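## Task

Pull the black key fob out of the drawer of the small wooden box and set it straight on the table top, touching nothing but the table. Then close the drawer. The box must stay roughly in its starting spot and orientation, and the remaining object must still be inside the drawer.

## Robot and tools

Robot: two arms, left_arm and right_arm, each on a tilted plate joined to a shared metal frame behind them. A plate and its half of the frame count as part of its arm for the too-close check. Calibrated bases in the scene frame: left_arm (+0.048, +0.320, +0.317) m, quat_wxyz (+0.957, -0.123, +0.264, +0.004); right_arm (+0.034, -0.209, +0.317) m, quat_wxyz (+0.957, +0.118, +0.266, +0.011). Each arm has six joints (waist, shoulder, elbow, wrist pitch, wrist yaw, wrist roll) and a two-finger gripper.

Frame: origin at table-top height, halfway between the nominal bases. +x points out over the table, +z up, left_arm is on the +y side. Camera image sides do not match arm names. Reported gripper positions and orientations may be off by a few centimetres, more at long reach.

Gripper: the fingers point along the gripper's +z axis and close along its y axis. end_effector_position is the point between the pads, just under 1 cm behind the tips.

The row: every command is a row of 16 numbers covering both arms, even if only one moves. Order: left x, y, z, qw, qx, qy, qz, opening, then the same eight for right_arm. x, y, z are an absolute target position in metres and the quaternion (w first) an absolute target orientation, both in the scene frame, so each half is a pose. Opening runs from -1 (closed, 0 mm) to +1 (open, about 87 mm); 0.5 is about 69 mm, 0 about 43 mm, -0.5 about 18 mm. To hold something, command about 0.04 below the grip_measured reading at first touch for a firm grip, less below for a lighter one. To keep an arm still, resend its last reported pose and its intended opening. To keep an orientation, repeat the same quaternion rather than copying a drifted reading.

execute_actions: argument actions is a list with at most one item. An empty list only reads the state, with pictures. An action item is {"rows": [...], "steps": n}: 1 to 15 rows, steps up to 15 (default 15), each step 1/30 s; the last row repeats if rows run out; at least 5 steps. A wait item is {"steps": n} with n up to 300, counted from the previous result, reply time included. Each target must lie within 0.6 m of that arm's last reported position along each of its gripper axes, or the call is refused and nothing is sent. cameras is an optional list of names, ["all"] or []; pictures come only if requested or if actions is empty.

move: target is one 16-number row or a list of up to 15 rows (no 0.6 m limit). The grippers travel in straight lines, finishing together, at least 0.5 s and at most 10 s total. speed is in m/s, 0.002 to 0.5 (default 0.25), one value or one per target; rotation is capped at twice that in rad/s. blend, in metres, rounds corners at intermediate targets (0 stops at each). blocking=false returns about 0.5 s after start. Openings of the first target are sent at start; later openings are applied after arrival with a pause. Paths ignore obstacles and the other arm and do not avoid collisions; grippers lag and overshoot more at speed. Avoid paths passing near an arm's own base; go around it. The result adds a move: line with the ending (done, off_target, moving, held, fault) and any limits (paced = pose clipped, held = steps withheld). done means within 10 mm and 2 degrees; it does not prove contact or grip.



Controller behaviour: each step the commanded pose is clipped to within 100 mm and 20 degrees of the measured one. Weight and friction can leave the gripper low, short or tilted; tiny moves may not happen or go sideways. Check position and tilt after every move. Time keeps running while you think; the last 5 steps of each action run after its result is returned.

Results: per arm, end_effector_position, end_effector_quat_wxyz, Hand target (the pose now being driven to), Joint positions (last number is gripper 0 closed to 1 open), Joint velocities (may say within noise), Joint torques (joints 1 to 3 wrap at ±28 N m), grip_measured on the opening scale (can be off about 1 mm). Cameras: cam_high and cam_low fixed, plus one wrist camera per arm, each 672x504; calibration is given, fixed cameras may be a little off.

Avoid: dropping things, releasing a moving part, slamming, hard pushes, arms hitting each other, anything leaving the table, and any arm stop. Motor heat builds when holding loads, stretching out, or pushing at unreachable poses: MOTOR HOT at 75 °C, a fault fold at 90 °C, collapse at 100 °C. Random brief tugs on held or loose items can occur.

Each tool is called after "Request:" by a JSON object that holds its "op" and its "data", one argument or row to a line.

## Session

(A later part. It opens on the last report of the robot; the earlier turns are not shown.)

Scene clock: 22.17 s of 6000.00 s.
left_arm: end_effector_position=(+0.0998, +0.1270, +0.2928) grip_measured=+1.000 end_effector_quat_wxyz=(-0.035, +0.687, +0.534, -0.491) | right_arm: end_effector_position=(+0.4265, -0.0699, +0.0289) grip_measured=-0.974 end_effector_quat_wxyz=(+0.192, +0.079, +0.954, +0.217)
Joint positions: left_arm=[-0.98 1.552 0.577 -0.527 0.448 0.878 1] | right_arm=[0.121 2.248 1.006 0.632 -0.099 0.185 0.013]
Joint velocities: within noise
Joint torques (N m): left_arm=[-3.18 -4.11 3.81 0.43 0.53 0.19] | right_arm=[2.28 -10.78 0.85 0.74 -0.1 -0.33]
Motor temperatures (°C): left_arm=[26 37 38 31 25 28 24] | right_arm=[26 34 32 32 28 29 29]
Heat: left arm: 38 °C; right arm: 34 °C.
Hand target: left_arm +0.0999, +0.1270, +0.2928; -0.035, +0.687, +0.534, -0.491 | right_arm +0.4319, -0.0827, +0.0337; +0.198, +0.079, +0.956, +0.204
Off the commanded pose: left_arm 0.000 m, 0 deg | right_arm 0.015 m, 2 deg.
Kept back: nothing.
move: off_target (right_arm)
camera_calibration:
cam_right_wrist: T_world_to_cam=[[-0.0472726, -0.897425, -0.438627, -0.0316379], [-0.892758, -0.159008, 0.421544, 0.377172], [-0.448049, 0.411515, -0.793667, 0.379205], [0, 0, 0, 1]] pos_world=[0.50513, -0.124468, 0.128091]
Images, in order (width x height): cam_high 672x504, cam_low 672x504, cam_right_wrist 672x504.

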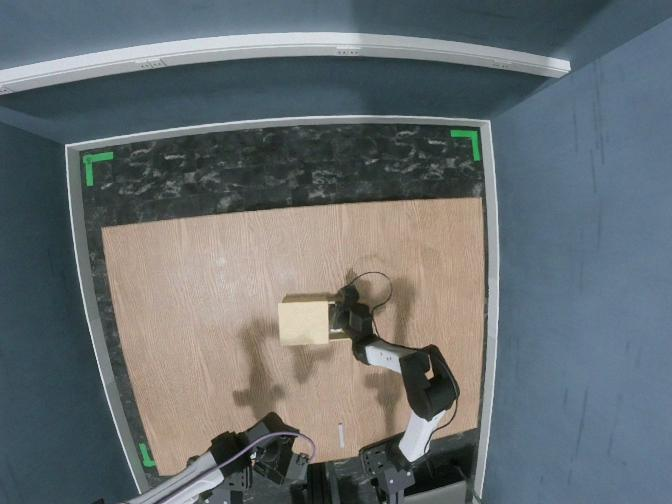

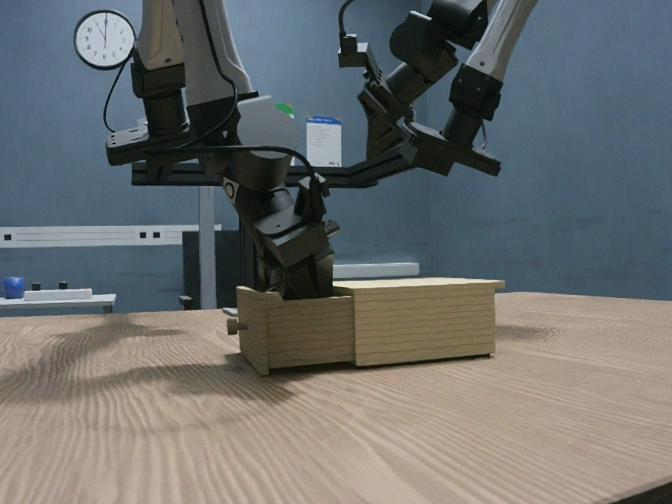

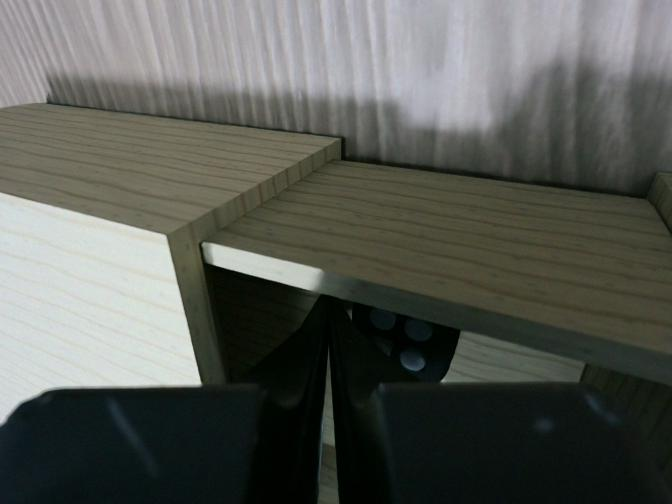

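Request:
{"op": "move", "data": {
  "target": [0.0998,0.127,0.2928,-0.035,0.687,0.534,-0.491,1,0.43,-0.090,0.080,0.1975,0.0787,0.9558,0.2044,-1],
  "speed": 0.06,
  "cameras": ["cam_right_wrist","cam_low"]
}}

Request:
{"op": "move", "data": {
  "target": [0.0998,0.127,0.2928,-0.035,0.687,0.534,-0.491,1,0.43,-0.105,0.080,0.1975,0.0787,0.9558,0.2044,-1],
  "speed": 0.03,
  "cameras": []
}}

Request:
{"op": "move", "data": {
  "target": [0.0998,0.127,0.2928,-0.035,0.687,0.534,-0.491,1,0.43,-0.105,0.095,0.1975,0.0787,0.9558,0.2044,-1],
  "speed": 0.03,
  "cameras": []
}}

Scene clock: 23.83 s of 6000.00 s.
left_arm: end_effector_position=(+0.0998, +0.1270, +0.2928) grip_measured=+1.000 end_effector_quat_wxyz=(-0.035, +0.687, +0.534, -0.491) | right_arm: end_effector_position=(+0.4213, -0.0864, +0.0686) grip_measured=-0.974 end_effector_quat_wxyz=(+0.185, +0.079, +0.957, +0.208)
Joint positions: left_arm=[-0.98 1.552 0.577 -0.527 0.448 0.878 1] | right_arm=[0.119 2.068 0.902 0.538 -0.082 0.182 0.013]
Joint velocities: within noise
Joint torques (N m): left_arm=[-3.23 -4.11 3.77 0.43 0.55 0.18] | right_arm=[3.95 -11.02 1.43 0.78 -0.11 -0.22]
Motor temperatures (°C): left_arm=[27 37 39 30 25 28 24] | right_arm=[26 34 31 32 28 29 29]
Heat: left arm: 39 °C; right arm: 34 °C.
Hand target: left_arm +0.0999, +0.1270, +0.2928; -0.035, +0.687, +0.534, -0.491 | right_arm +0.4299, -0.0898, +0.0795; +0.197, +0.079, +0.956, +0.204
Off the commanded pose: left_arm 0.000 m, 0 deg | right_arm 0.015 m, 1 deg.
Kept back: nothing.
move: off_target (right_arm)
camera_calibration:
cam_right_wrist: T_world_to_cam=[[-0.055056, -0.905244, -0.421309, -0.0278922], [-0.885484, -0.150716, 0.439548, 0.349542], [-0.461397, 0.397262, -0.793282, 0.4196], [0, 0, 0, 1]] pos_world=[0.50158, -0.139259, 0.167469]
Images, in order (width x height): cam_low 672x504, cam_right_wrist 672x504.

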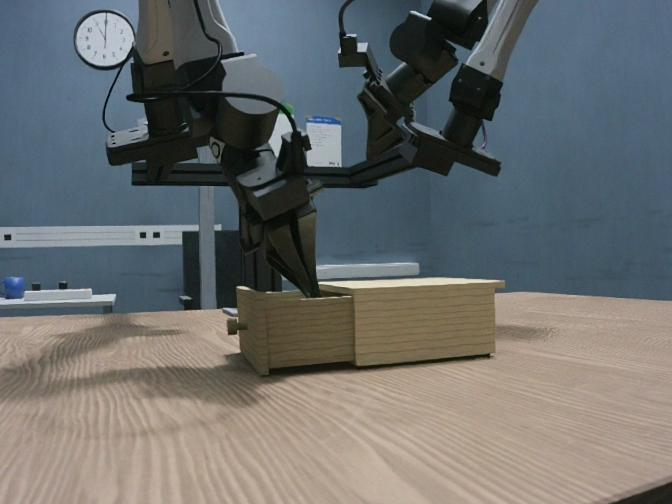

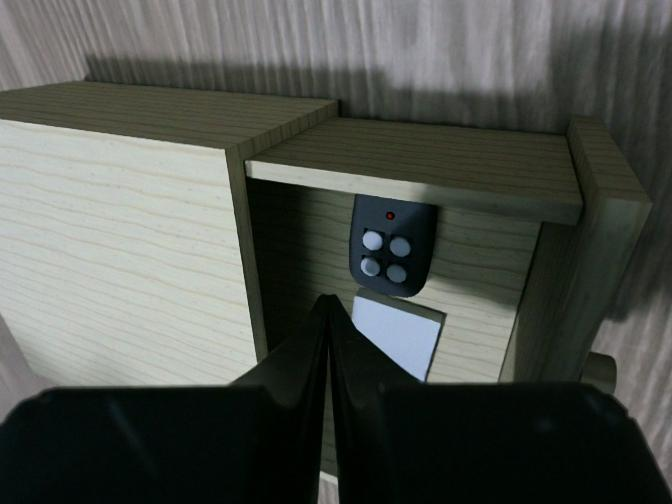

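Scene clock: 24.60 s of 6000.00 s.
left_arm: end_effector_position=(+0.0998, +0.1270, +0.2928) grip_measured=+1.000 end_effector_quat_wxyz=(-0.035, +0.687, +0.534, -0.491) | right_arm: end_effector_position=(+0.4203, -0.0990, +0.0682) grip_measured=-0.974 end_effector_quat_wxyz=(+0.184, +0.081, +0.959, +0.202)
Joint positions: left_arm=[-0.98 1.552 0.577 -0.527 0.448 0.878 1] | right_arm=[0.091 2.052 0.892 0.528 -0.093 0.166 0.013]
Joint velocities: within noise
Joint torques (N m): left_arm=[-3.21 -4.11 3.82 0.42 0.53 0.18] | right_arm=[2.36 -11.18 1.54 0.79 -0.32 -0.31]
Motor temperatures (°C): left_arm=[27 37 39 30 25 28 24] | right_arm=[26 34 31 32 28 29 29]
Heat: left arm: 39 °C; right arm: 34 °C.
Hand target: left_arm +0.0999, +0.1270, +0.2928; -0.035, +0.687, +0.534, -0.491 | right_arm +0.4299, -0.1048, +0.0795; +0.198, +0.079, +0.956, +0.204
Off the commanded pose: left_arm 0.000 m, 0 deg | right_arm 0.016 m, 2 deg.
Kept back: nothing.
move: off_target (right_arm)
No camera images: "cameras" was empty.

Scene clock: 25.37 s of 6000.00 s.
left_arm: end_effector_position=(+0.0998, +0.1270, +0.2928) grip_measured=+1.000 end_effector_quat_wxyz=(-0.035, +0.687, +0.534, -0.491) | right_arm: end_effector_position=(+0.4225, -0.1031, +0.0827) grip_measured=-0.974 end_effector_quat_wxyz=(+0.186, +0.081, +0.958, +0.202)
Joint positions: left_arm=[-0.98 1.552 0.577 -0.527 0.448 0.878 1] | right_arm=[0.091 1.991 0.87 0.493 -0.093 0.166 0.013]
Joint velocities: within noise
Joint torques (N m): left_arm=[-3.19 -4.11 3.85 0.43 0.55 0.19] | right_arm=[3.51 -10.99 1.55 0.86 -0.24 -0.23]
Motor temperatures (°C): left_arm=[27 37 39 30 25 28 24] | right_arm=[26 35 31 32 28 29 29]
Heat: left arm: 39 °C; right arm: 35 °C.
Hand target: left_arm +0.0999, +0.1270, +0.2928; -0.035, +0.687, +0.534, -0.491 | right_arm +0.4299, -0.1049, +0.0944; +0.197, +0.079, +0.956, +0.204
Off the commanded pose: left_arm 0.000 m, 0 deg | right_arm 0.015 m, 1 deg.
Kept back: nothing.
move: off_target (right_arm)
No camera images: "cameras" was empty.

Request:
{"op": "move", "data": {
  "target": [
    [0.0998,0.127,0.2928,-0.035,0.687,0.534,-0.491,1,0.433,-0.085,0.052,0.1975,0.0787,0.9558,0.2044,-1],
    [0.0998,0.127,0.2928,-0.035,0.687,0.534,-0.491,1,0.433,-0.058,0.0265,0.1975,0.0787,0.9558,0.2044,-1]
  ],
  "speed": [0.08,0.04],
  "cameras": ["cam_right_wrist"]
}}

Request:
{"op": "move", "data": {
  "target": [0.0998,0.127,0.2928,-0.035,0.687,0.534,-0.491,1,0.432,-0.090,0.0265,0.1975,0.0787,0.9558,0.2044,-1],
  "speed": 0.03,
  "cameras": ["cam_low","cam_right_wrist"]
}}

Scene clock: 27.57 s of 6000.00 s.
left_arm: end_effector_position=(+0.0998, +0.1270, +0.2928) grip_measured=+1.000 end_effector_quat_wxyz=(-0.035, +0.687, +0.534, -0.491) | right_arm: end_effector_position=(+0.4309, -0.0663, +0.0296) grip_measured=-0.974 end_effector_quat_wxyz=(+0.192, +0.077, +0.957, +0.202)
Joint positions: left_arm=[-0.98 1.552 0.577 -0.527 0.448 0.878 1] | right_arm=[0.144 2.247 1.028 0.604 -0.052 0.188 0.013]
Joint velocities: within noise
Joint torques (N m): left_arm=[-3.21 -4.11 3.84 0.43 0.54 0.19] | right_arm=[5.74 -6.37 3.4 1.15 -0.1 -0.06]
Motor temperatures (°C): left_arm=[27 37 39 30 25 28 24] | right_arm=[26 35 31 32 28 29 29]
Heat: left arm: 39 °C; right arm: 35 °C.
Hand target: left_arm +0.0999, +0.1270, +0.2928; -0.035, +0.687, +0.534, -0.491 | right_arm +0.4329, -0.0582, +0.0268; +0.197, +0.079, +0.956, +0.204
Off the commanded pose: left_arm 0.000 m, 0 deg | right_arm 0.009 m, 1 deg.
Kept back: nothing.
move: done
camera_calibration:
cam_right_wrist: T_world_to_cam=[[-0.0501868, -0.910233, -0.411045, -0.0283477], [-0.891615, -0.144605, 0.429082, 0.381622], [-0.450004, 0.388028, -0.80432, 0.37987], [0, 0, 0, 1]] pos_world=[0.50978, -0.118018, 0.130138]
Images, in order (width x height): cam_right_wrist 672x504.

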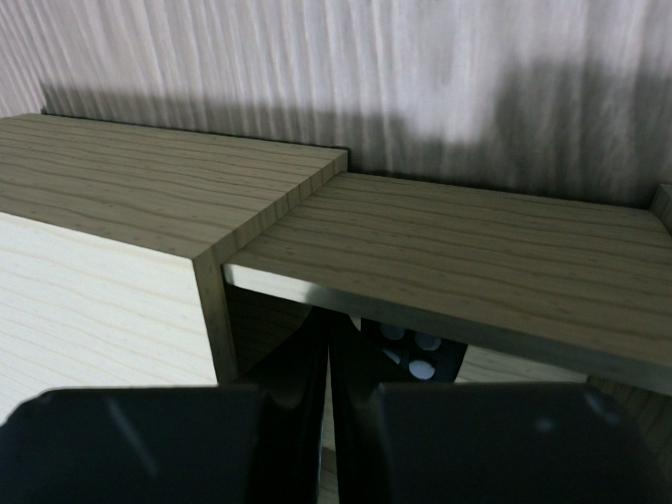

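Scene clock: 28.87 s of 6000.00 s.
left_arm: end_effector_position=(+0.0998, +0.1270, +0.2928) grip_measured=+1.000 end_effector_quat_wxyz=(-0.035, +0.687, +0.534, -0.491) | right_arm: end_effector_position=(+0.4309, -0.0743, +0.0287) grip_measured=-0.974 end_effector_quat_wxyz=(+0.194, +0.079, +0.952, +0.225)
Joint positions: left_arm=[-0.98 1.552 0.577 -0.527 0.448 0.878 1] | right_arm=[0.102 2.247 1.018 0.622 -0.131 0.177 0.013]
Joint velocities: within noise
Joint torques (N m): left_arm=[-3.19 -4.07 3.81 0.44 0.54 0.19] | right_arm=[1.95 -9.24 0.92 0.9 0.03 -0.37]
Motor temperatures (°C): left_arm=[27 37 39 30 25 28 24] | right_arm=[26 35 31 32 28 29 29]
Heat: left arm: 39 °C; right arm: 35 °C.
Hand target: left_arm +0.0999, +0.1270, +0.2928; -0.035, +0.687, +0.534, -0.491 | right_arm +0.4319, -0.0897, +0.0266; +0.197, +0.079, +0.956, +0.204
Off the commanded pose: left_arm 0.000 m, 0 deg | right_arm 0.016 m, 2 deg.
Kept back: nothing.
move: off_target (right_arm)
camera_calibration:
cam_right_wrist: T_world_to_cam=[[-0.042929, -0.890317, -0.453313, -0.0364174], [-0.894352, -0.167987, 0.414625, 0.380664], [-0.445299, 0.423221, -0.789045, 0.382424], [0, 0, 0, 1]] pos_world=[0.509177, -0.130326, 0.127408]
Images, in order (width x height): cam_low 672x504, cam_right_wrist 672x504.

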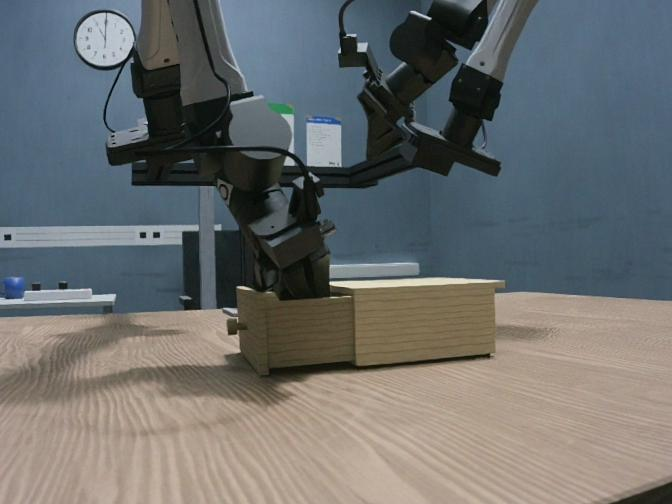

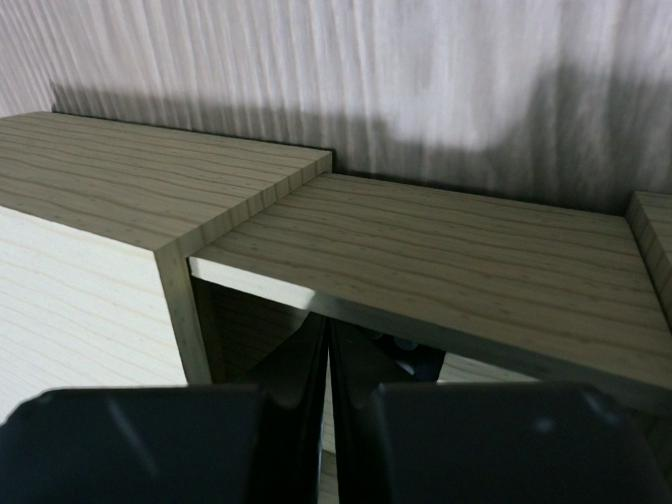

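Request:
{"op": "move", "data": {
  "target": [0.0998,0.127,0.2928,-0.035,0.687,0.534,-0.491,1,0.431,-0.102,0.0275,0.1975,0.0787,0.9558,0.2044,-1],
  "speed": 0.03,
  "cameras": ["cam_low","cam_right_wrist"]
}}

Request:
{"op": "zoom_image", "data": {
  "camera": "cam_right_wrist",
  "region": [170, 200, 510, 440]
}}

Scene clock: 29.80 s of 6000.00 s.
left_arm: end_effector_position=(+0.0998, +0.1270, +0.2928) grip_measured=+1.000 end_effector_quat_wxyz=(-0.035, +0.687, +0.534, -0.491) | right_arm: end_effector_position=(+0.4286, -0.0783, +0.0281) grip_measured=-0.974 end_effector_quat_wxyz=(+0.194, +0.076, +0.950, +0.233)
Joint positions: left_arm=[-0.98 1.552 0.577 -0.527 0.448 0.878 1] | right_arm=[0.084 2.247 1.008 0.632 -0.163 0.165 0.013]
Joint velocities: within noise
Joint torques (N m): left_arm=[-3.21 -4.1 3.84 0.44 0.53 0.18] | right_arm=[0.72 -10.41 0.23 0.78 0.1 -0.48]
Motor temperatures (°C): left_arm=[27 37 39 30 25 28 24] | right_arm=[26 35 31 32 28 29 29]
Heat: left arm: 39 °C; right arm: 35 °C.
Hand target: left_arm +0.0999, +0.1270, +0.2928; -0.035, +0.687, +0.534, -0.491 | right_arm +0.4308, -0.1014, +0.0273; +0.197, +0.079, +0.956, +0.205
Off the commanded pose: left_arm 0.000 m, 0 deg | right_arm 0.024 m, 3 deg.
Kept back: nothing.
move: off_target (right_arm)
camera_calibration:
cam_right_wrist: T_world_to_cam=[[-0.0342053, -0.883469, -0.46724, -0.0431196], [-0.894399, -0.181554, 0.408764, 0.377321], [-0.445959, 0.431881, -0.783964, 0.383466], [0, 0, 0, 1]] pos_world=[0.50701, -0.135202, 0.126241]
Images, in order (width x height): cam_low 672x504, cam_right_wrist 672x504.

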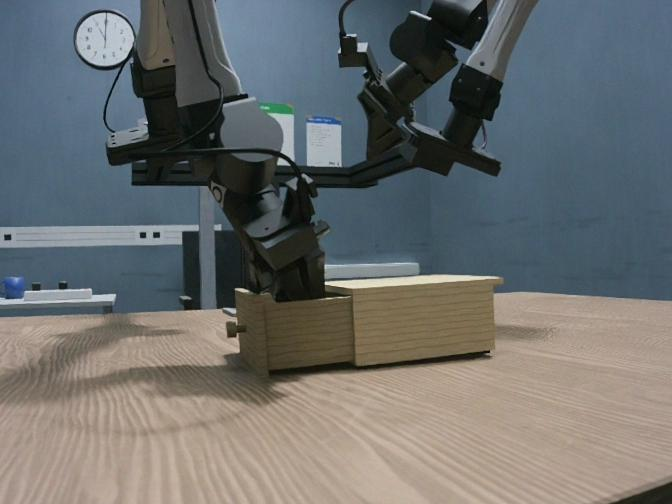

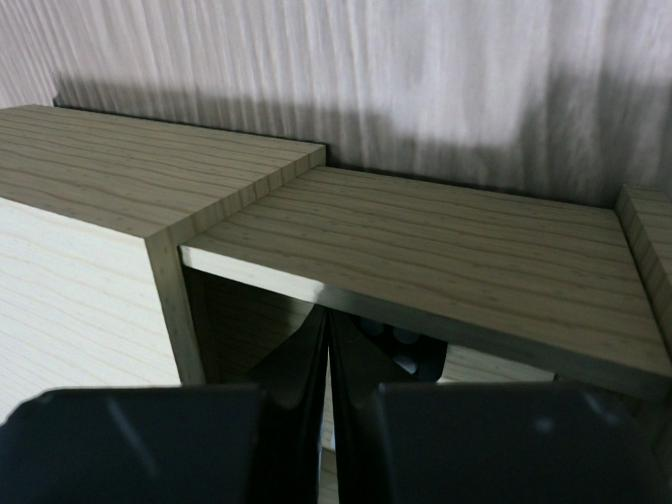

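Scaled by 1.482 from the camera's 672x504 image, which has a finer 960x720 frame.

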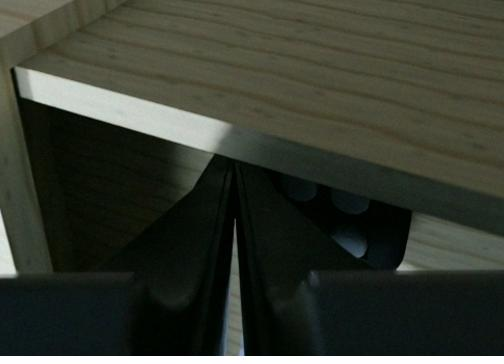

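Request:
{"op": "zoom_image", "data": {
  "camera": "cam_low",
  "region": [200, 180, 380, 390]
}}

Scaled by 2.400 from the camera's 672x504 image, which has a finer 960x720 frame.

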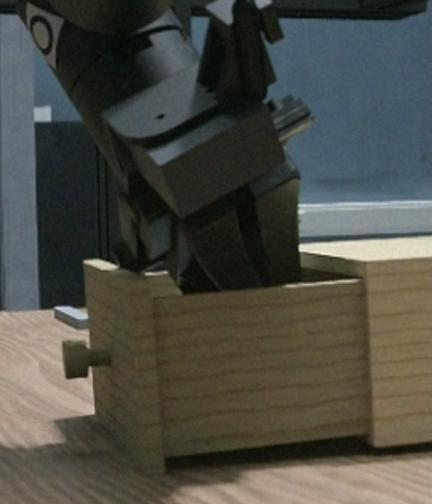

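Request:
{"op": "move", "data": {
  "target": [
    [0.0998,0.127,0.2928,-0.035,0.687,0.534,-0.491,1,0.431,-0.070,0.045,0.1975,0.0787,0.9558,0.2044,-1],
    [0.0998,0.127,0.2928,-0.035,0.687,0.534,-0.491,1,0.431,-0.078,0.11,0.1975,0.0787,0.9558,0.2044,-1],
    [0.0998,0.127,0.2928,-0.035,0.687,0.534,-0.491,1,0.431,-0.078,0.11,0.2070,0.0487,0.9755,0.0609,-1],
    [0.0998,0.127,0.2928,-0.035,0.687,0.534,-0.491,1,0.431,-0.094,0.075,0.2070,0.0487,0.9755,0.0609,-1]
  ],
  "speed": [0.05,0.1,0.15,0.06],
  "cameras": ["cam_high","cam_low","cam_right_wrist"]
}}

Scene clock: 35.73 s of 6000.00 s.
left_arm: end_effector_position=(+0.0998, +0.1270, +0.2928) grip_measured=+1.000 end_effector_quat_wxyz=(-0.035, +0.687, +0.534, -0.491) | right_arm: end_effector_position=(+0.4266, -0.0931, +0.0798) grip_measured=-0.974 end_effector_quat_wxyz=(+0.202, +0.049, +0.976, +0.059)
Joint positions: left_arm=[-0.98 1.552 0.577 -0.527 0.448 0.878 1] | right_arm=[0.261 2.033 0.927 0.46 0.313 0.144 0.013]
Joint velocities: within noise
Joint torques (N m): left_arm=[-3.21 -4.1 3.84 0.43 0.54 0.19] | right_arm=[3.25 -6.45 4.12 1.11 -0.13 -0.27]
Motor temperatures (°C): left_arm=[27 37 39 30 25 28 24] | right_arm=[26 36 31 32 28 29 29]
Heat: left arm: 39 °C; right arm: 36 °C.
Hand target: left_arm +0.0999, +0.1270, +0.2928; -0.035, +0.687, +0.534, -0.491 | right_arm +0.4309, -0.0942, +0.0752; +0.207, +0.049, +0.975, +0.061
Off the commanded pose: left_arm 0.000 m, 0 deg | right_arm 0.007 m, 1 deg.
Kept back: nothing.
move: done
camera_calibration:
cam_right_wrist: T_world_to_cam=[[-0.0518741, -0.990301, -0.128894, -0.0615822], [-0.892446, -0.0119518, 0.450995, 0.363265], [-0.448161, 0.138426, -0.88317, 0.411018], [0, 0, 0, 1]] pos_world=[0.505203, -0.113539, 0.191231]
Images, in order (width x height): cam_high 672x504, cam_low 672x504, cam_right_wrist 672x504.

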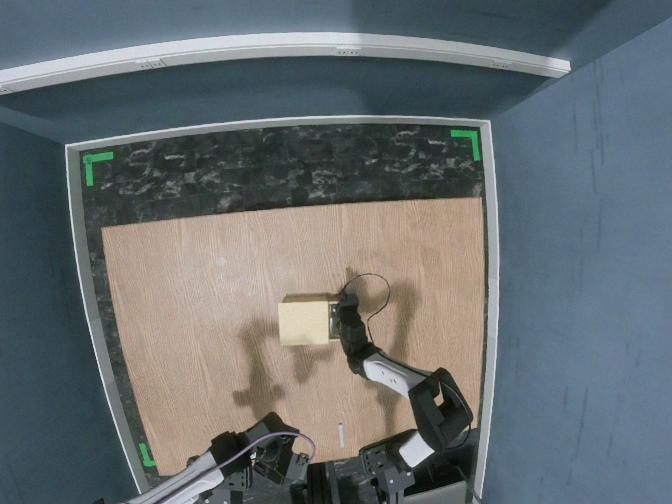

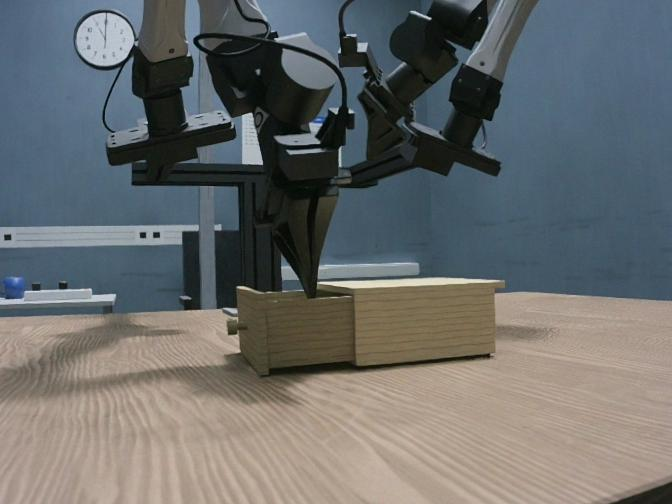

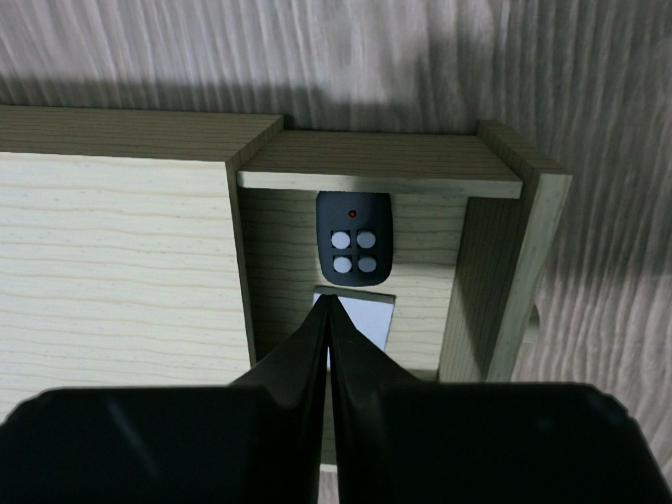

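Request:
{"op": "zoom_image", "data": {
  "camera": "cam_low",
  "region": [220, 120, 400, 310]
}}

Scaled by 2.653 from the camera's 672x504 image, which has a finer 960x720 frame.

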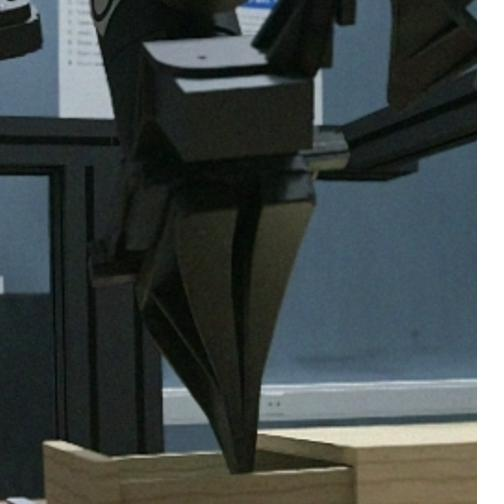

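Request:
{"op": "move", "data": {
  "target": [0.0998,0.127,0.2928,-0.035,0.687,0.534,-0.491,1,0.431,-0.098,0.031,0.2070,0.0487,0.9755,0.0609,-1],
  "speed": 0.04,
  "cameras": ["cam_low","cam_right_wrist"]
}}

Scene clock: 38.77 s of 6000.00 s.
left_arm: end_effector_position=(+0.0998, +0.1270, +0.2928) grip_measured=+1.000 end_effector_quat_wxyz=(-0.035, +0.687, +0.534, -0.491) | right_arm: end_effector_position=(+0.4264, -0.0962, +0.0422) grip_measured=-0.974 end_effector_quat_wxyz=(+0.201, +0.046, +0.977, +0.058)
Joint positions: left_arm=[-0.98 1.552 0.577 -0.527 0.448 0.878 1] | right_arm=[0.218 2.17 0.987 0.541 0.279 0.112 0.013]
Joint velocities: within noise
Joint torques (N m): left_arm=[-3.23 -4.08 3.82 0.43 0.54 0.2] | right_arm=[2.54 -5 4.45 1.26 -0.21 -0.22]
Motor temperatures (°C): left_arm=[27 37 39 30 25 28 24] | right_arm=[26 36 31 32 28 29 29]
Heat: left arm: 39 °C; right arm: 36 °C.
Hand target: left_arm +0.0999, +0.1270, +0.2928; -0.035, +0.687, +0.534, -0.491 | right_arm +0.4306, -0.0983, +0.0316; +0.207, +0.049, +0.975, +0.061
Off the commanded pose: left_arm 0.000 m, 0 deg | right_arm 0.012 m, 1 deg.
Kept back: nothing.
move: off_target (right_arm)
camera_calibration:
cam_right_wrist: T_world_to_cam=[[-0.0458782, -0.990973, -0.125971, -0.0721775], [-0.890781, -0.0164891, 0.454134, 0.378823], [-0.452112, 0.133047, -0.881983, 0.379253], [0, 0, 0, 1]] pos_world=[0.505601, -0.115738, 0.153366]
Images, in order (width x height): cam_low 672x504, cam_right_wrist 672x504.

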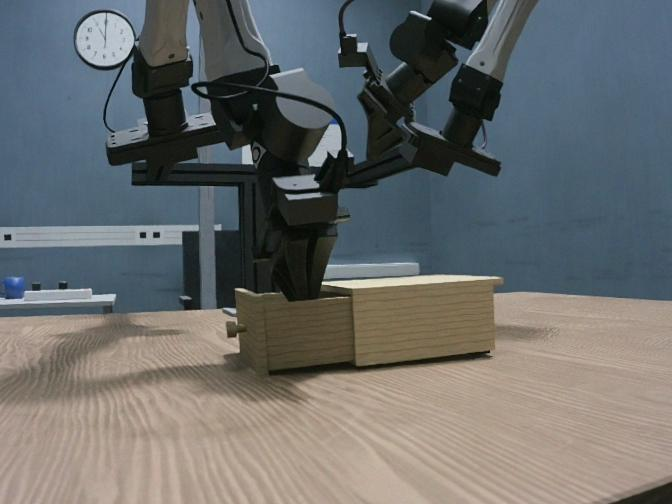

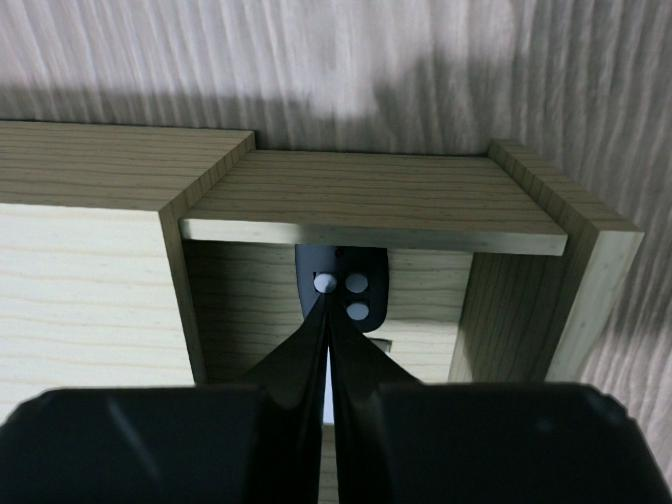

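Request:
{"op": "move", "data": {
  "target": [0.0998,0.127,0.2928,-0.035,0.687,0.534,-0.491,1,0.431,-0.114,0.032,0.2070,0.0487,0.9755,0.0609,-1],
  "speed": 0.03,
  "cameras": ["cam_low","cam_right_wrist"]
}}

Scene clock: 39.80 s of 6000.00 s.
left_arm: end_effector_position=(+0.0998, +0.1270, +0.2928) grip_measured=+1.000 end_effector_quat_wxyz=(-0.035, +0.687, +0.534, -0.491) | right_arm: end_effector_position=(+0.4261, -0.0974, +0.0409) grip_measured=-0.973 end_effector_quat_wxyz=(+0.198, +0.040, +0.976, +0.077)
Joint positions: left_arm=[-0.98 1.552 0.577 -0.527 0.448 0.878 1] | right_arm=[0.197 2.167 0.982 0.543 0.223 0.095 0.013]
Joint velocities: within noise
Joint torques (N m): left_arm=[-3.23 -4.03 3.84 0.43 0.54 0.19] | right_arm=[0.87 -6.63 2.58 1.24 0.03 -0.31]
Motor temperatures (°C): left_arm=[27 37 39 30 25 28 24] | right_arm=[26 36 31 32 28 29 29]
Heat: left arm: 39 °C; right arm: 36 °C.
Hand target: left_arm +0.0999, +0.1270, +0.2928; -0.035, +0.687, +0.534, -0.491 | right_arm +0.4304, -0.1141, +0.0328; +0.207, +0.049, +0.975, +0.061
Off the commanded pose: left_arm 0.000 m, 0 deg | right_arm 0.019 m, 2 deg.
Kept back: nothing.
move: off_target (right_arm)
camera_calibration:
cam_right_wrist: T_world_to_cam=[[-0.0272652, -0.986845, -0.159354, -0.079775], [-0.889385, -0.0488265, 0.454545, 0.375292], [-0.456346, 0.15412, -0.876353, 0.381812], [0, 0, 0, 1]] pos_world=[0.505842, -0.119246, 0.151303]
Images, in order (width x height): cam_low 672x504, cam_right_wrist 672x504.

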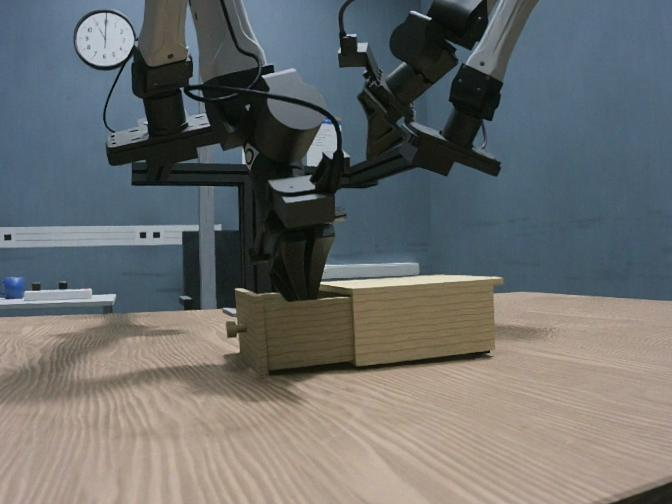

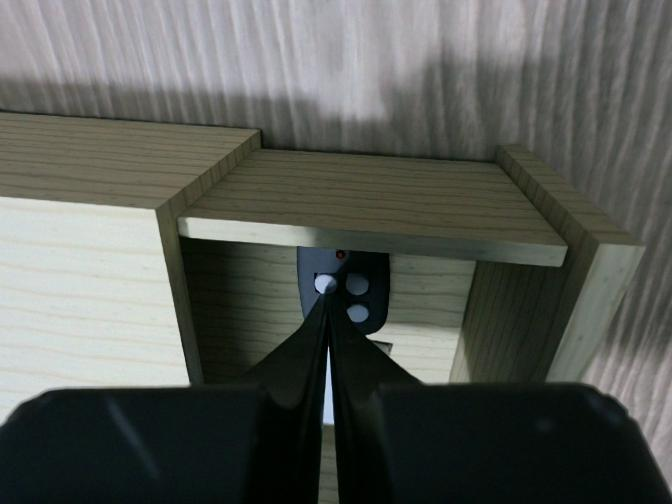

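Request:
{"op": "move", "data": {
  "target": [0.0998,0.127,0.2928,-0.035,0.687,0.534,-0.491,1,0.431,-0.126,0.033,0.2070,0.0487,0.9755,0.0609,-1],
  "speed": 0.03,
  "cameras": ["cam_low","cam_right_wrist"]
}}

Scene clock: 42.67 s of 6000.00 s.
left_arm: end_effector_position=(+0.0998, +0.1270, +0.2928) grip_measured=+1.000 end_effector_quat_wxyz=(-0.035, +0.687, +0.534, -0.491) | right_arm: end_effector_position=(+0.4261, -0.0986, +0.0411) grip_measured=-0.973 end_effector_quat_wxyz=(+0.199, +0.041, +0.974, +0.100)
Joint positions: left_arm=[-0.98 1.552 0.577 -0.527 0.448 0.878 1] | right_arm=[0.172 2.161 0.971 0.555 0.158 0.091 0.013]
Joint velocities: within noise
Joint torques (N m): left_arm=[-3.26 -4.04 3.79 0.43 0.54 0.19] | right_arm=[0.53 -7.64 2.09 1.12 0.41 -0.46]
Motor temperatures (°C): left_arm=[27 37 39 30 25 28 24] | right_arm=[26 36 31 32 28 29 29]
Heat: left arm: 39 °C; right arm: 36 °C.
Hand target: left_arm +0.0999, +0.1270, +0.2928; -0.035, +0.687, +0.534, -0.491 | right_arm +0.4301, -0.1257, +0.0339; +0.206, +0.049, +0.975, +0.061
Off the commanded pose: left_arm 0.000 m, 0 deg | right_arm 0.029 m, 5 deg.
Kept back: nothing.
move: off_target (right_arm)
camera_calibration:
cam_right_wrist: T_world_to_cam=[[-0.0198513, -0.978655, -0.204548, -0.0814205], [-0.890518, -0.0756994, 0.448605, 0.373258], [-0.454514, 0.19106, -0.870008, 0.384693], [0, 0, 0, 1]] pos_world=[0.505625, -0.124927, 0.150586]
Images, in order (width x height): cam_low 672x504, cam_right_wrist 672x504.

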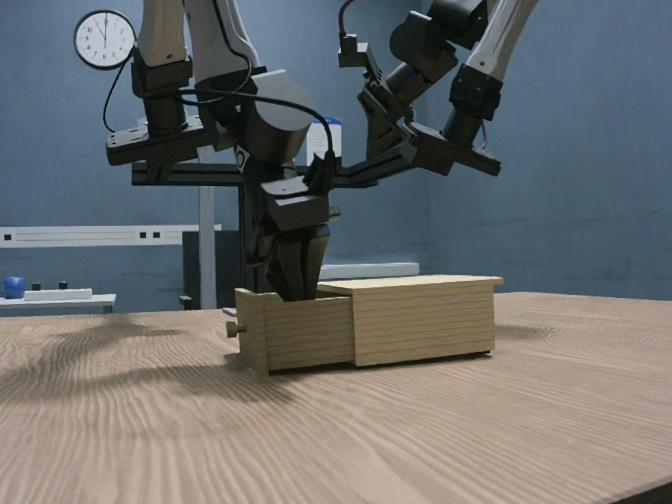

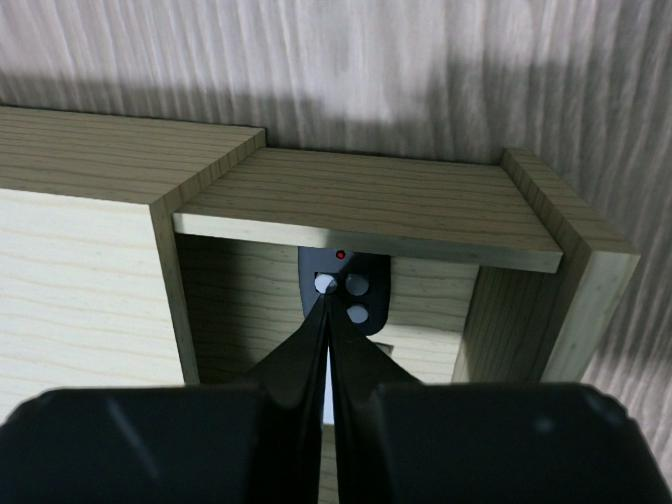

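Request:
{"op": "move", "data": {
  "target": [0.0998,0.127,0.2928,-0.035,0.687,0.534,-0.491,1,0.431,-0.128,0.044,0.2070,0.0487,0.9755,0.0609,-1],
  "speed": 0.02,
  "cameras": ["cam_low","cam_right_wrist"]
}}

Scene clock: 43.70 s of 6000.00 s.
left_arm: end_effector_position=(+0.0998, +0.1270, +0.2928) grip_measured=+1.000 end_effector_quat_wxyz=(-0.035, +0.687, +0.534, -0.491) | right_arm: end_effector_position=(+0.4257, -0.1021, +0.0418) grip_measured=-0.973 end_effector_quat_wxyz=(+0.201, +0.043, +0.974, +0.099)
Joint positions: left_arm=[-0.98 1.552 0.577 -0.527 0.448 0.878 1] | right_arm=[0.165 2.154 0.96 0.564 0.155 0.09 0.013]
Joint velocities: within noise
Joint torques (N m): left_arm=[-3.19 -4.07 3.81 0.43 0.55 0.2] | right_arm=[1.35 -10.19 1.09 0.83 0.44 -0.43]
Motor temperatures (°C): left_arm=[27 37 39 30 25 28 24] | right_arm=[26 36 31 32 28 29 29]
Heat: left arm: 39 °C; right arm: 36 °C.
Hand target: left_arm +0.0999, +0.1270, +0.2928; -0.035, +0.687, +0.534, -0.491 | right_arm +0.4306, -0.1274, +0.0438; +0.206, +0.049, +0.975, +0.061
Off the commanded pose: left_arm 0.000 m, 0 deg | right_arm 0.027 m, 4 deg.
Kept back: nothing.
move: off_target (right_arm)
camera_calibration:
cam_right_wrist: T_world_to_cam=[[-0.0243787, -0.978711, -0.203789, -0.0828295], [-0.892421, -0.0705649, 0.445651, 0.373789], [-0.450544, 0.19273, -0.871703, 0.384352], [0, 0, 0, 1]] pos_world=[0.504725, -0.128766, 0.151582]
Images, in order (width x height): cam_low 672x504, cam_right_wrist 672x504.

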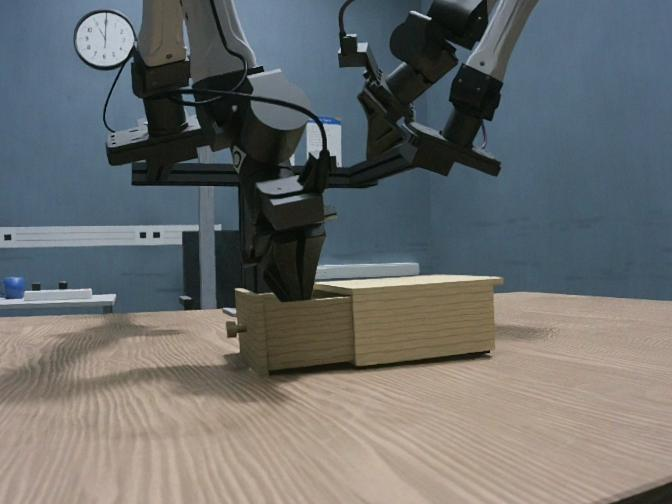

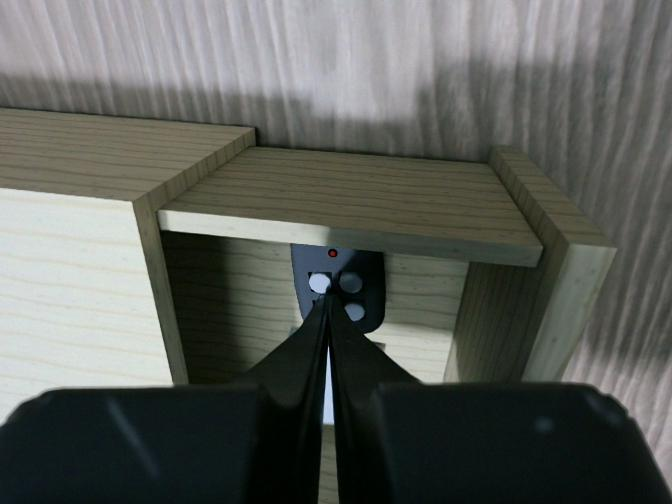

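Request:
{"op": "move", "data": {
  "target": [0.0998,0.127,0.2928,-0.035,0.687,0.534,-0.491,1,0.431,-0.136,0.046,0.2070,0.0487,0.9755,0.0609,-1],
  "speed": 0.02,
  "cameras": ["cam_low","cam_right_wrist"]
}}

Scene clock: 44.67 s of 6000.00 s.
left_arm: end_effector_position=(+0.0998, +0.1270, +0.2928) grip_measured=+1.000 end_effector_quat_wxyz=(-0.035, +0.687, +0.534, -0.491) | right_arm: end_effector_position=(+0.4252, -0.1147, +0.0413) grip_measured=-0.973 end_effector_quat_wxyz=(+0.201, +0.045, +0.974, +0.090)
Joint positions: left_arm=[-0.98 1.552 0.577 -0.527 0.448 0.878 1] | right_arm=[0.141 2.142 0.948 0.566 0.155 0.076 0.013]
Joint velocities: within noise
Joint torques (N m): left_arm=[-3.22 -4.07 3.82 0.43 0.55 0.19] | right_arm=[1.51 -10.48 1.28 0.81 0.27 -0.43]
Motor temperatures (°C): left_arm=[27 37 39 30 25 28 24] | right_arm=[26 36 31 32 28 29 29]
Heat: left arm: 39 °C; right arm: 36 °C.
Hand target: left_arm +0.0999, +0.1270, +0.2928; -0.035, +0.687, +0.534, -0.491 | right_arm +0.4308, -0.1355, +0.0457; +0.207, +0.049, +0.975, +0.061
Off the commanded pose: left_arm 0.000 m, 0 deg | right_arm 0.023 m, 3 deg.
Kept back: nothing.
move: off_target (right_arm)
camera_calibration:
cam_right_wrist: T_world_to_cam=[[-0.0320988, -0.981836, -0.186996, -0.0929849], [-0.892245, -0.0561628, 0.448045, 0.37417], [-0.450409, 0.181228, -0.874236, 0.384886], [0, 0, 0, 1]] pos_world=[0.504222, -0.140034, 0.151448]
Images, in order (width x height): cam_low 672x504, cam_right_wrist 672x504.

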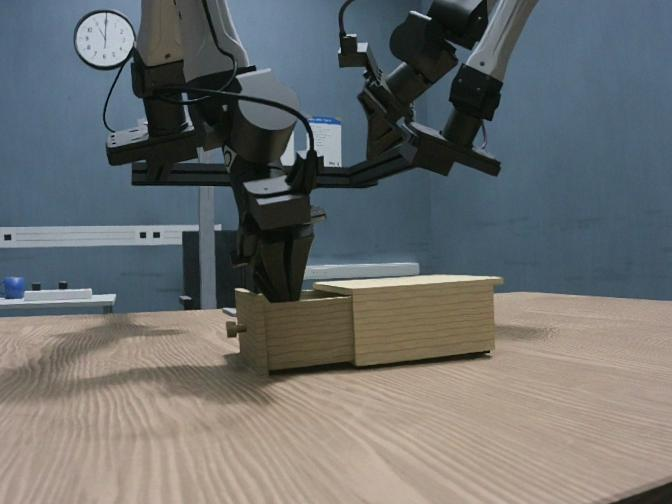

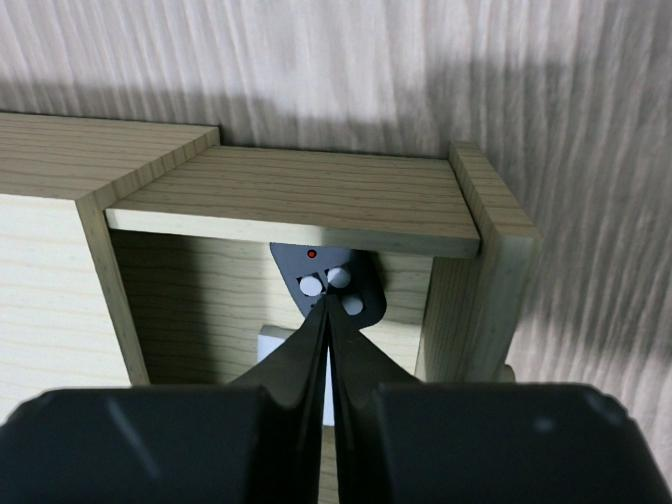

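Request:
{"op": "move", "data": {
  "target": [
    [0.0998,0.127,0.2928,-0.035,0.687,0.534,-0.491,1,0.431,-0.115,0.09,0.2070,0.0487,0.9755,0.0609,-1],
    [0.0998,0.127,0.2928,-0.035,0.687,0.534,-0.491,1,0.46,-0.105,0.12,0.2099,0.0341,0.9774,-0.0073,-1]
  ],
  "speed": [0.06,0.1],
  "cameras": ["cam_high","cam_low","cam_right_wrist"]
}}

Request:
{"op": "zoom_image", "data": {
  "camera": "cam_right_wrist",
  "region": [180, 100, 510, 350]
}}

Scene clock: 47.03 s of 6000.00 s.
left_arm: end_effector_position=(+0.0998, +0.1270, +0.2928) grip_measured=+1.000 end_effector_quat_wxyz=(-0.035, +0.687, +0.534, -0.491) | right_arm: end_effector_position=(+0.4422, -0.1059, +0.1018) grip_measured=-0.973 end_effector_quat_wxyz=(+0.187, +0.022, +0.982, -0.010)
Joint positions: left_arm=[-0.98 1.552 0.577 -0.527 0.448 0.878 1] | right_arm=[0.303 1.984 1.028 0.25 0.468 0.112 0.013]
Joint velocities: within noise
Joint torques (N m): left_arm=[-3.21 -4.11 3.82 0.43 0.54 0.19] | right_arm=[5.64 -11.6 5.14 0.76 0.16 -0.04]
Motor temperatures (°C): left_arm=[27 37 39 30 25 28 24] | right_arm=[26 37 31 32 28 29 29]
Heat: left arm: 39 °C; right arm: 37 °C.
Hand target: left_arm +0.0999, +0.1270, +0.2928; -0.035, +0.687, +0.534, -0.491 | right_arm +0.4597, -0.1051, +0.1196; +0.210, +0.034, +0.977, -0.007
Off the commanded pose: left_arm 0.000 m, 0 deg | right_arm 0.025 m, 3 deg.
Kept back: nothing.
move: off_target (right_arm)
camera_calibration:
cam_right_wrist: T_world_to_cam=[[-0.0276538, -0.99947, 0.0171611, -0.0970933], [-0.876159, 0.0324995, 0.480925, 0.361581], [-0.481228, -0.00173646, -0.876594, 0.438342], [0, 0, 0, 1]] pos_world=[0.52506, -0.108032, 0.212021]
Images, in order (width x height): cam_high 672x504, cam_low 672x504, cam_right_wrist 672x504.

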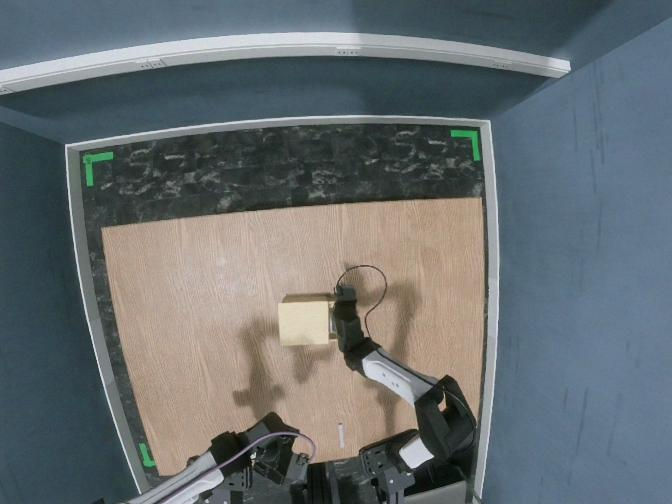

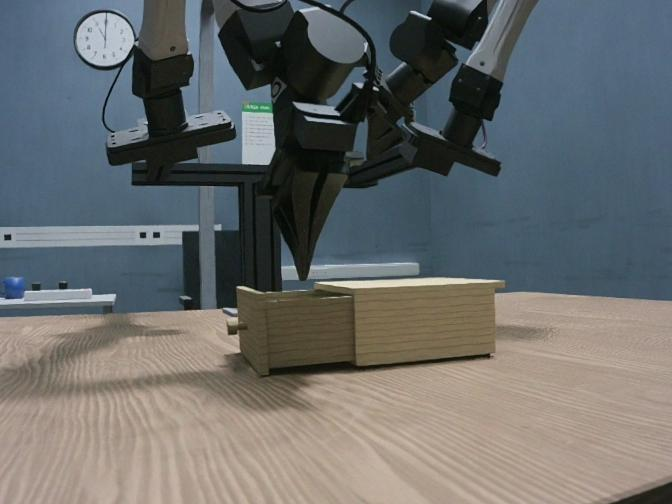

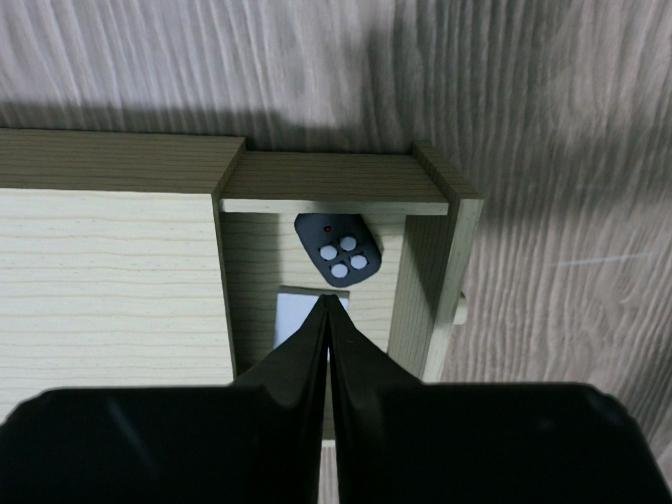

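Scaled by 1.527 from the camera's 672x504 image, which has a finer 960x720 frame.

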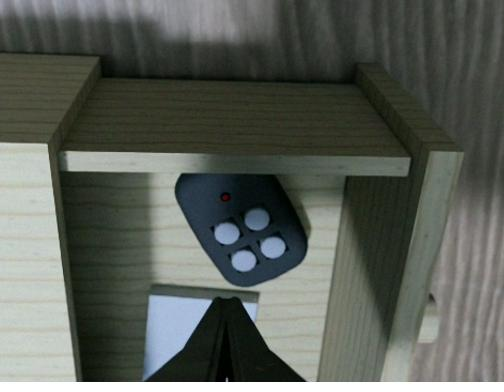

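Request:
{"op": "move", "data": {
  "target": [
    [0.0998,0.127,0.2928,-0.035,0.687,0.534,-0.491,1,0.44,-0.105,0.14,0.1020,-0.2152,0.9709,0.0226,0.05],
    [0.0998,0.127,0.2928,-0.035,0.687,0.534,-0.491,1,0.433,-0.107,0.085,0.1020,-0.2152,0.9709,0.0226,0.05]
  ],
  "speed": [0.1,0.06],
  "cameras": ["cam_high","cam_low","cam_right_wrist"]
}}

Scene clock: 52.17 s of 6000.00 s.
left_arm: end_effector_position=(+0.0998, +0.1270, +0.2928) grip_measured=+1.000 end_effector_quat_wxyz=(-0.035, +0.687, +0.534, -0.491) | right_arm: end_effector_position=(+0.4279, -0.1063, +0.0909) grip_measured=+0.050 end_effector_quat_wxyz=(+0.097, -0.217, +0.971, +0.021)
Joint positions: left_arm=[-0.98 1.552 0.577 -0.527 0.448 0.878 1] | right_arm=[0.284 2.042 1.176 -0.031 0.324 -0.293 0.525]
Joint velocities: within noise
Joint torques (N m): left_arm=[-3.19 -4.08 3.79 0.42 0.55 0.18] | right_arm=[3.63 -7.02 5.42 0.69 -0.16 -0.22]
Motor temperatures (°C): left_arm=[27 37 39 30 25 27 23] | right_arm=[26 37 31 32 28 29 29]
Heat: left arm: 39 °C; right arm: 37 °C.
Hand target: left_arm +0.0999, +0.1270, +0.2928; -0.035, +0.687, +0.534, -0.491 | right_arm +0.4328, -0.1072, +0.0852; +0.102, -0.215, +0.971, +0.022
Off the commanded pose: left_arm 0.000 m, 0 deg | right_arm 0.008 m, 1 deg.
Kept back: nothing.
move: done
camera_calibration:
cam_right_wrist: T_world_to_cam=[[0.443693, -0.896169, 0.00424647, -0.287291], [-0.698263, -0.342732, 0.628461, 0.224933], [-0.561752, -0.281809, -0.777829, 0.417643], [0, 0, 0, 1]] pos_world=[0.519143, -0.0626739, 0.184713]
Images, in order (width x height): cam_high 672x504, cam_low 672x504, cam_right_wrist 672x504.

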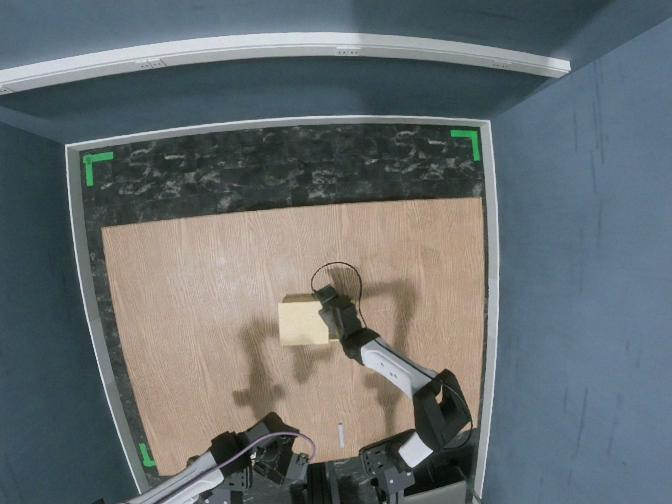

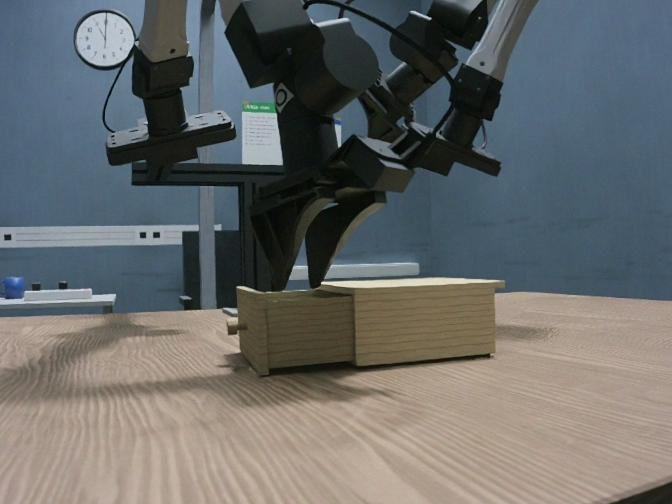

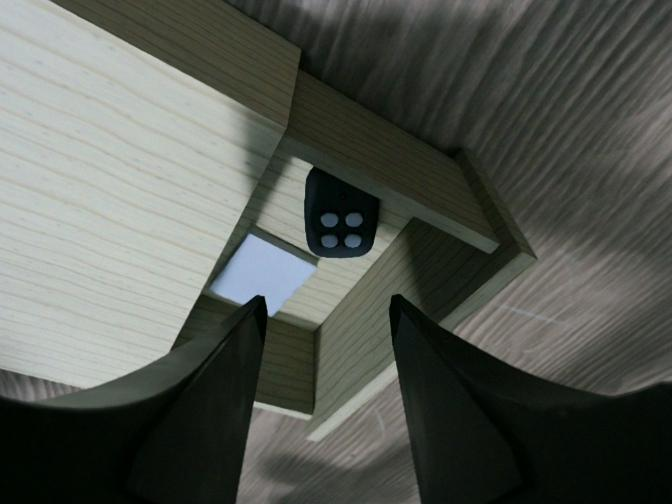

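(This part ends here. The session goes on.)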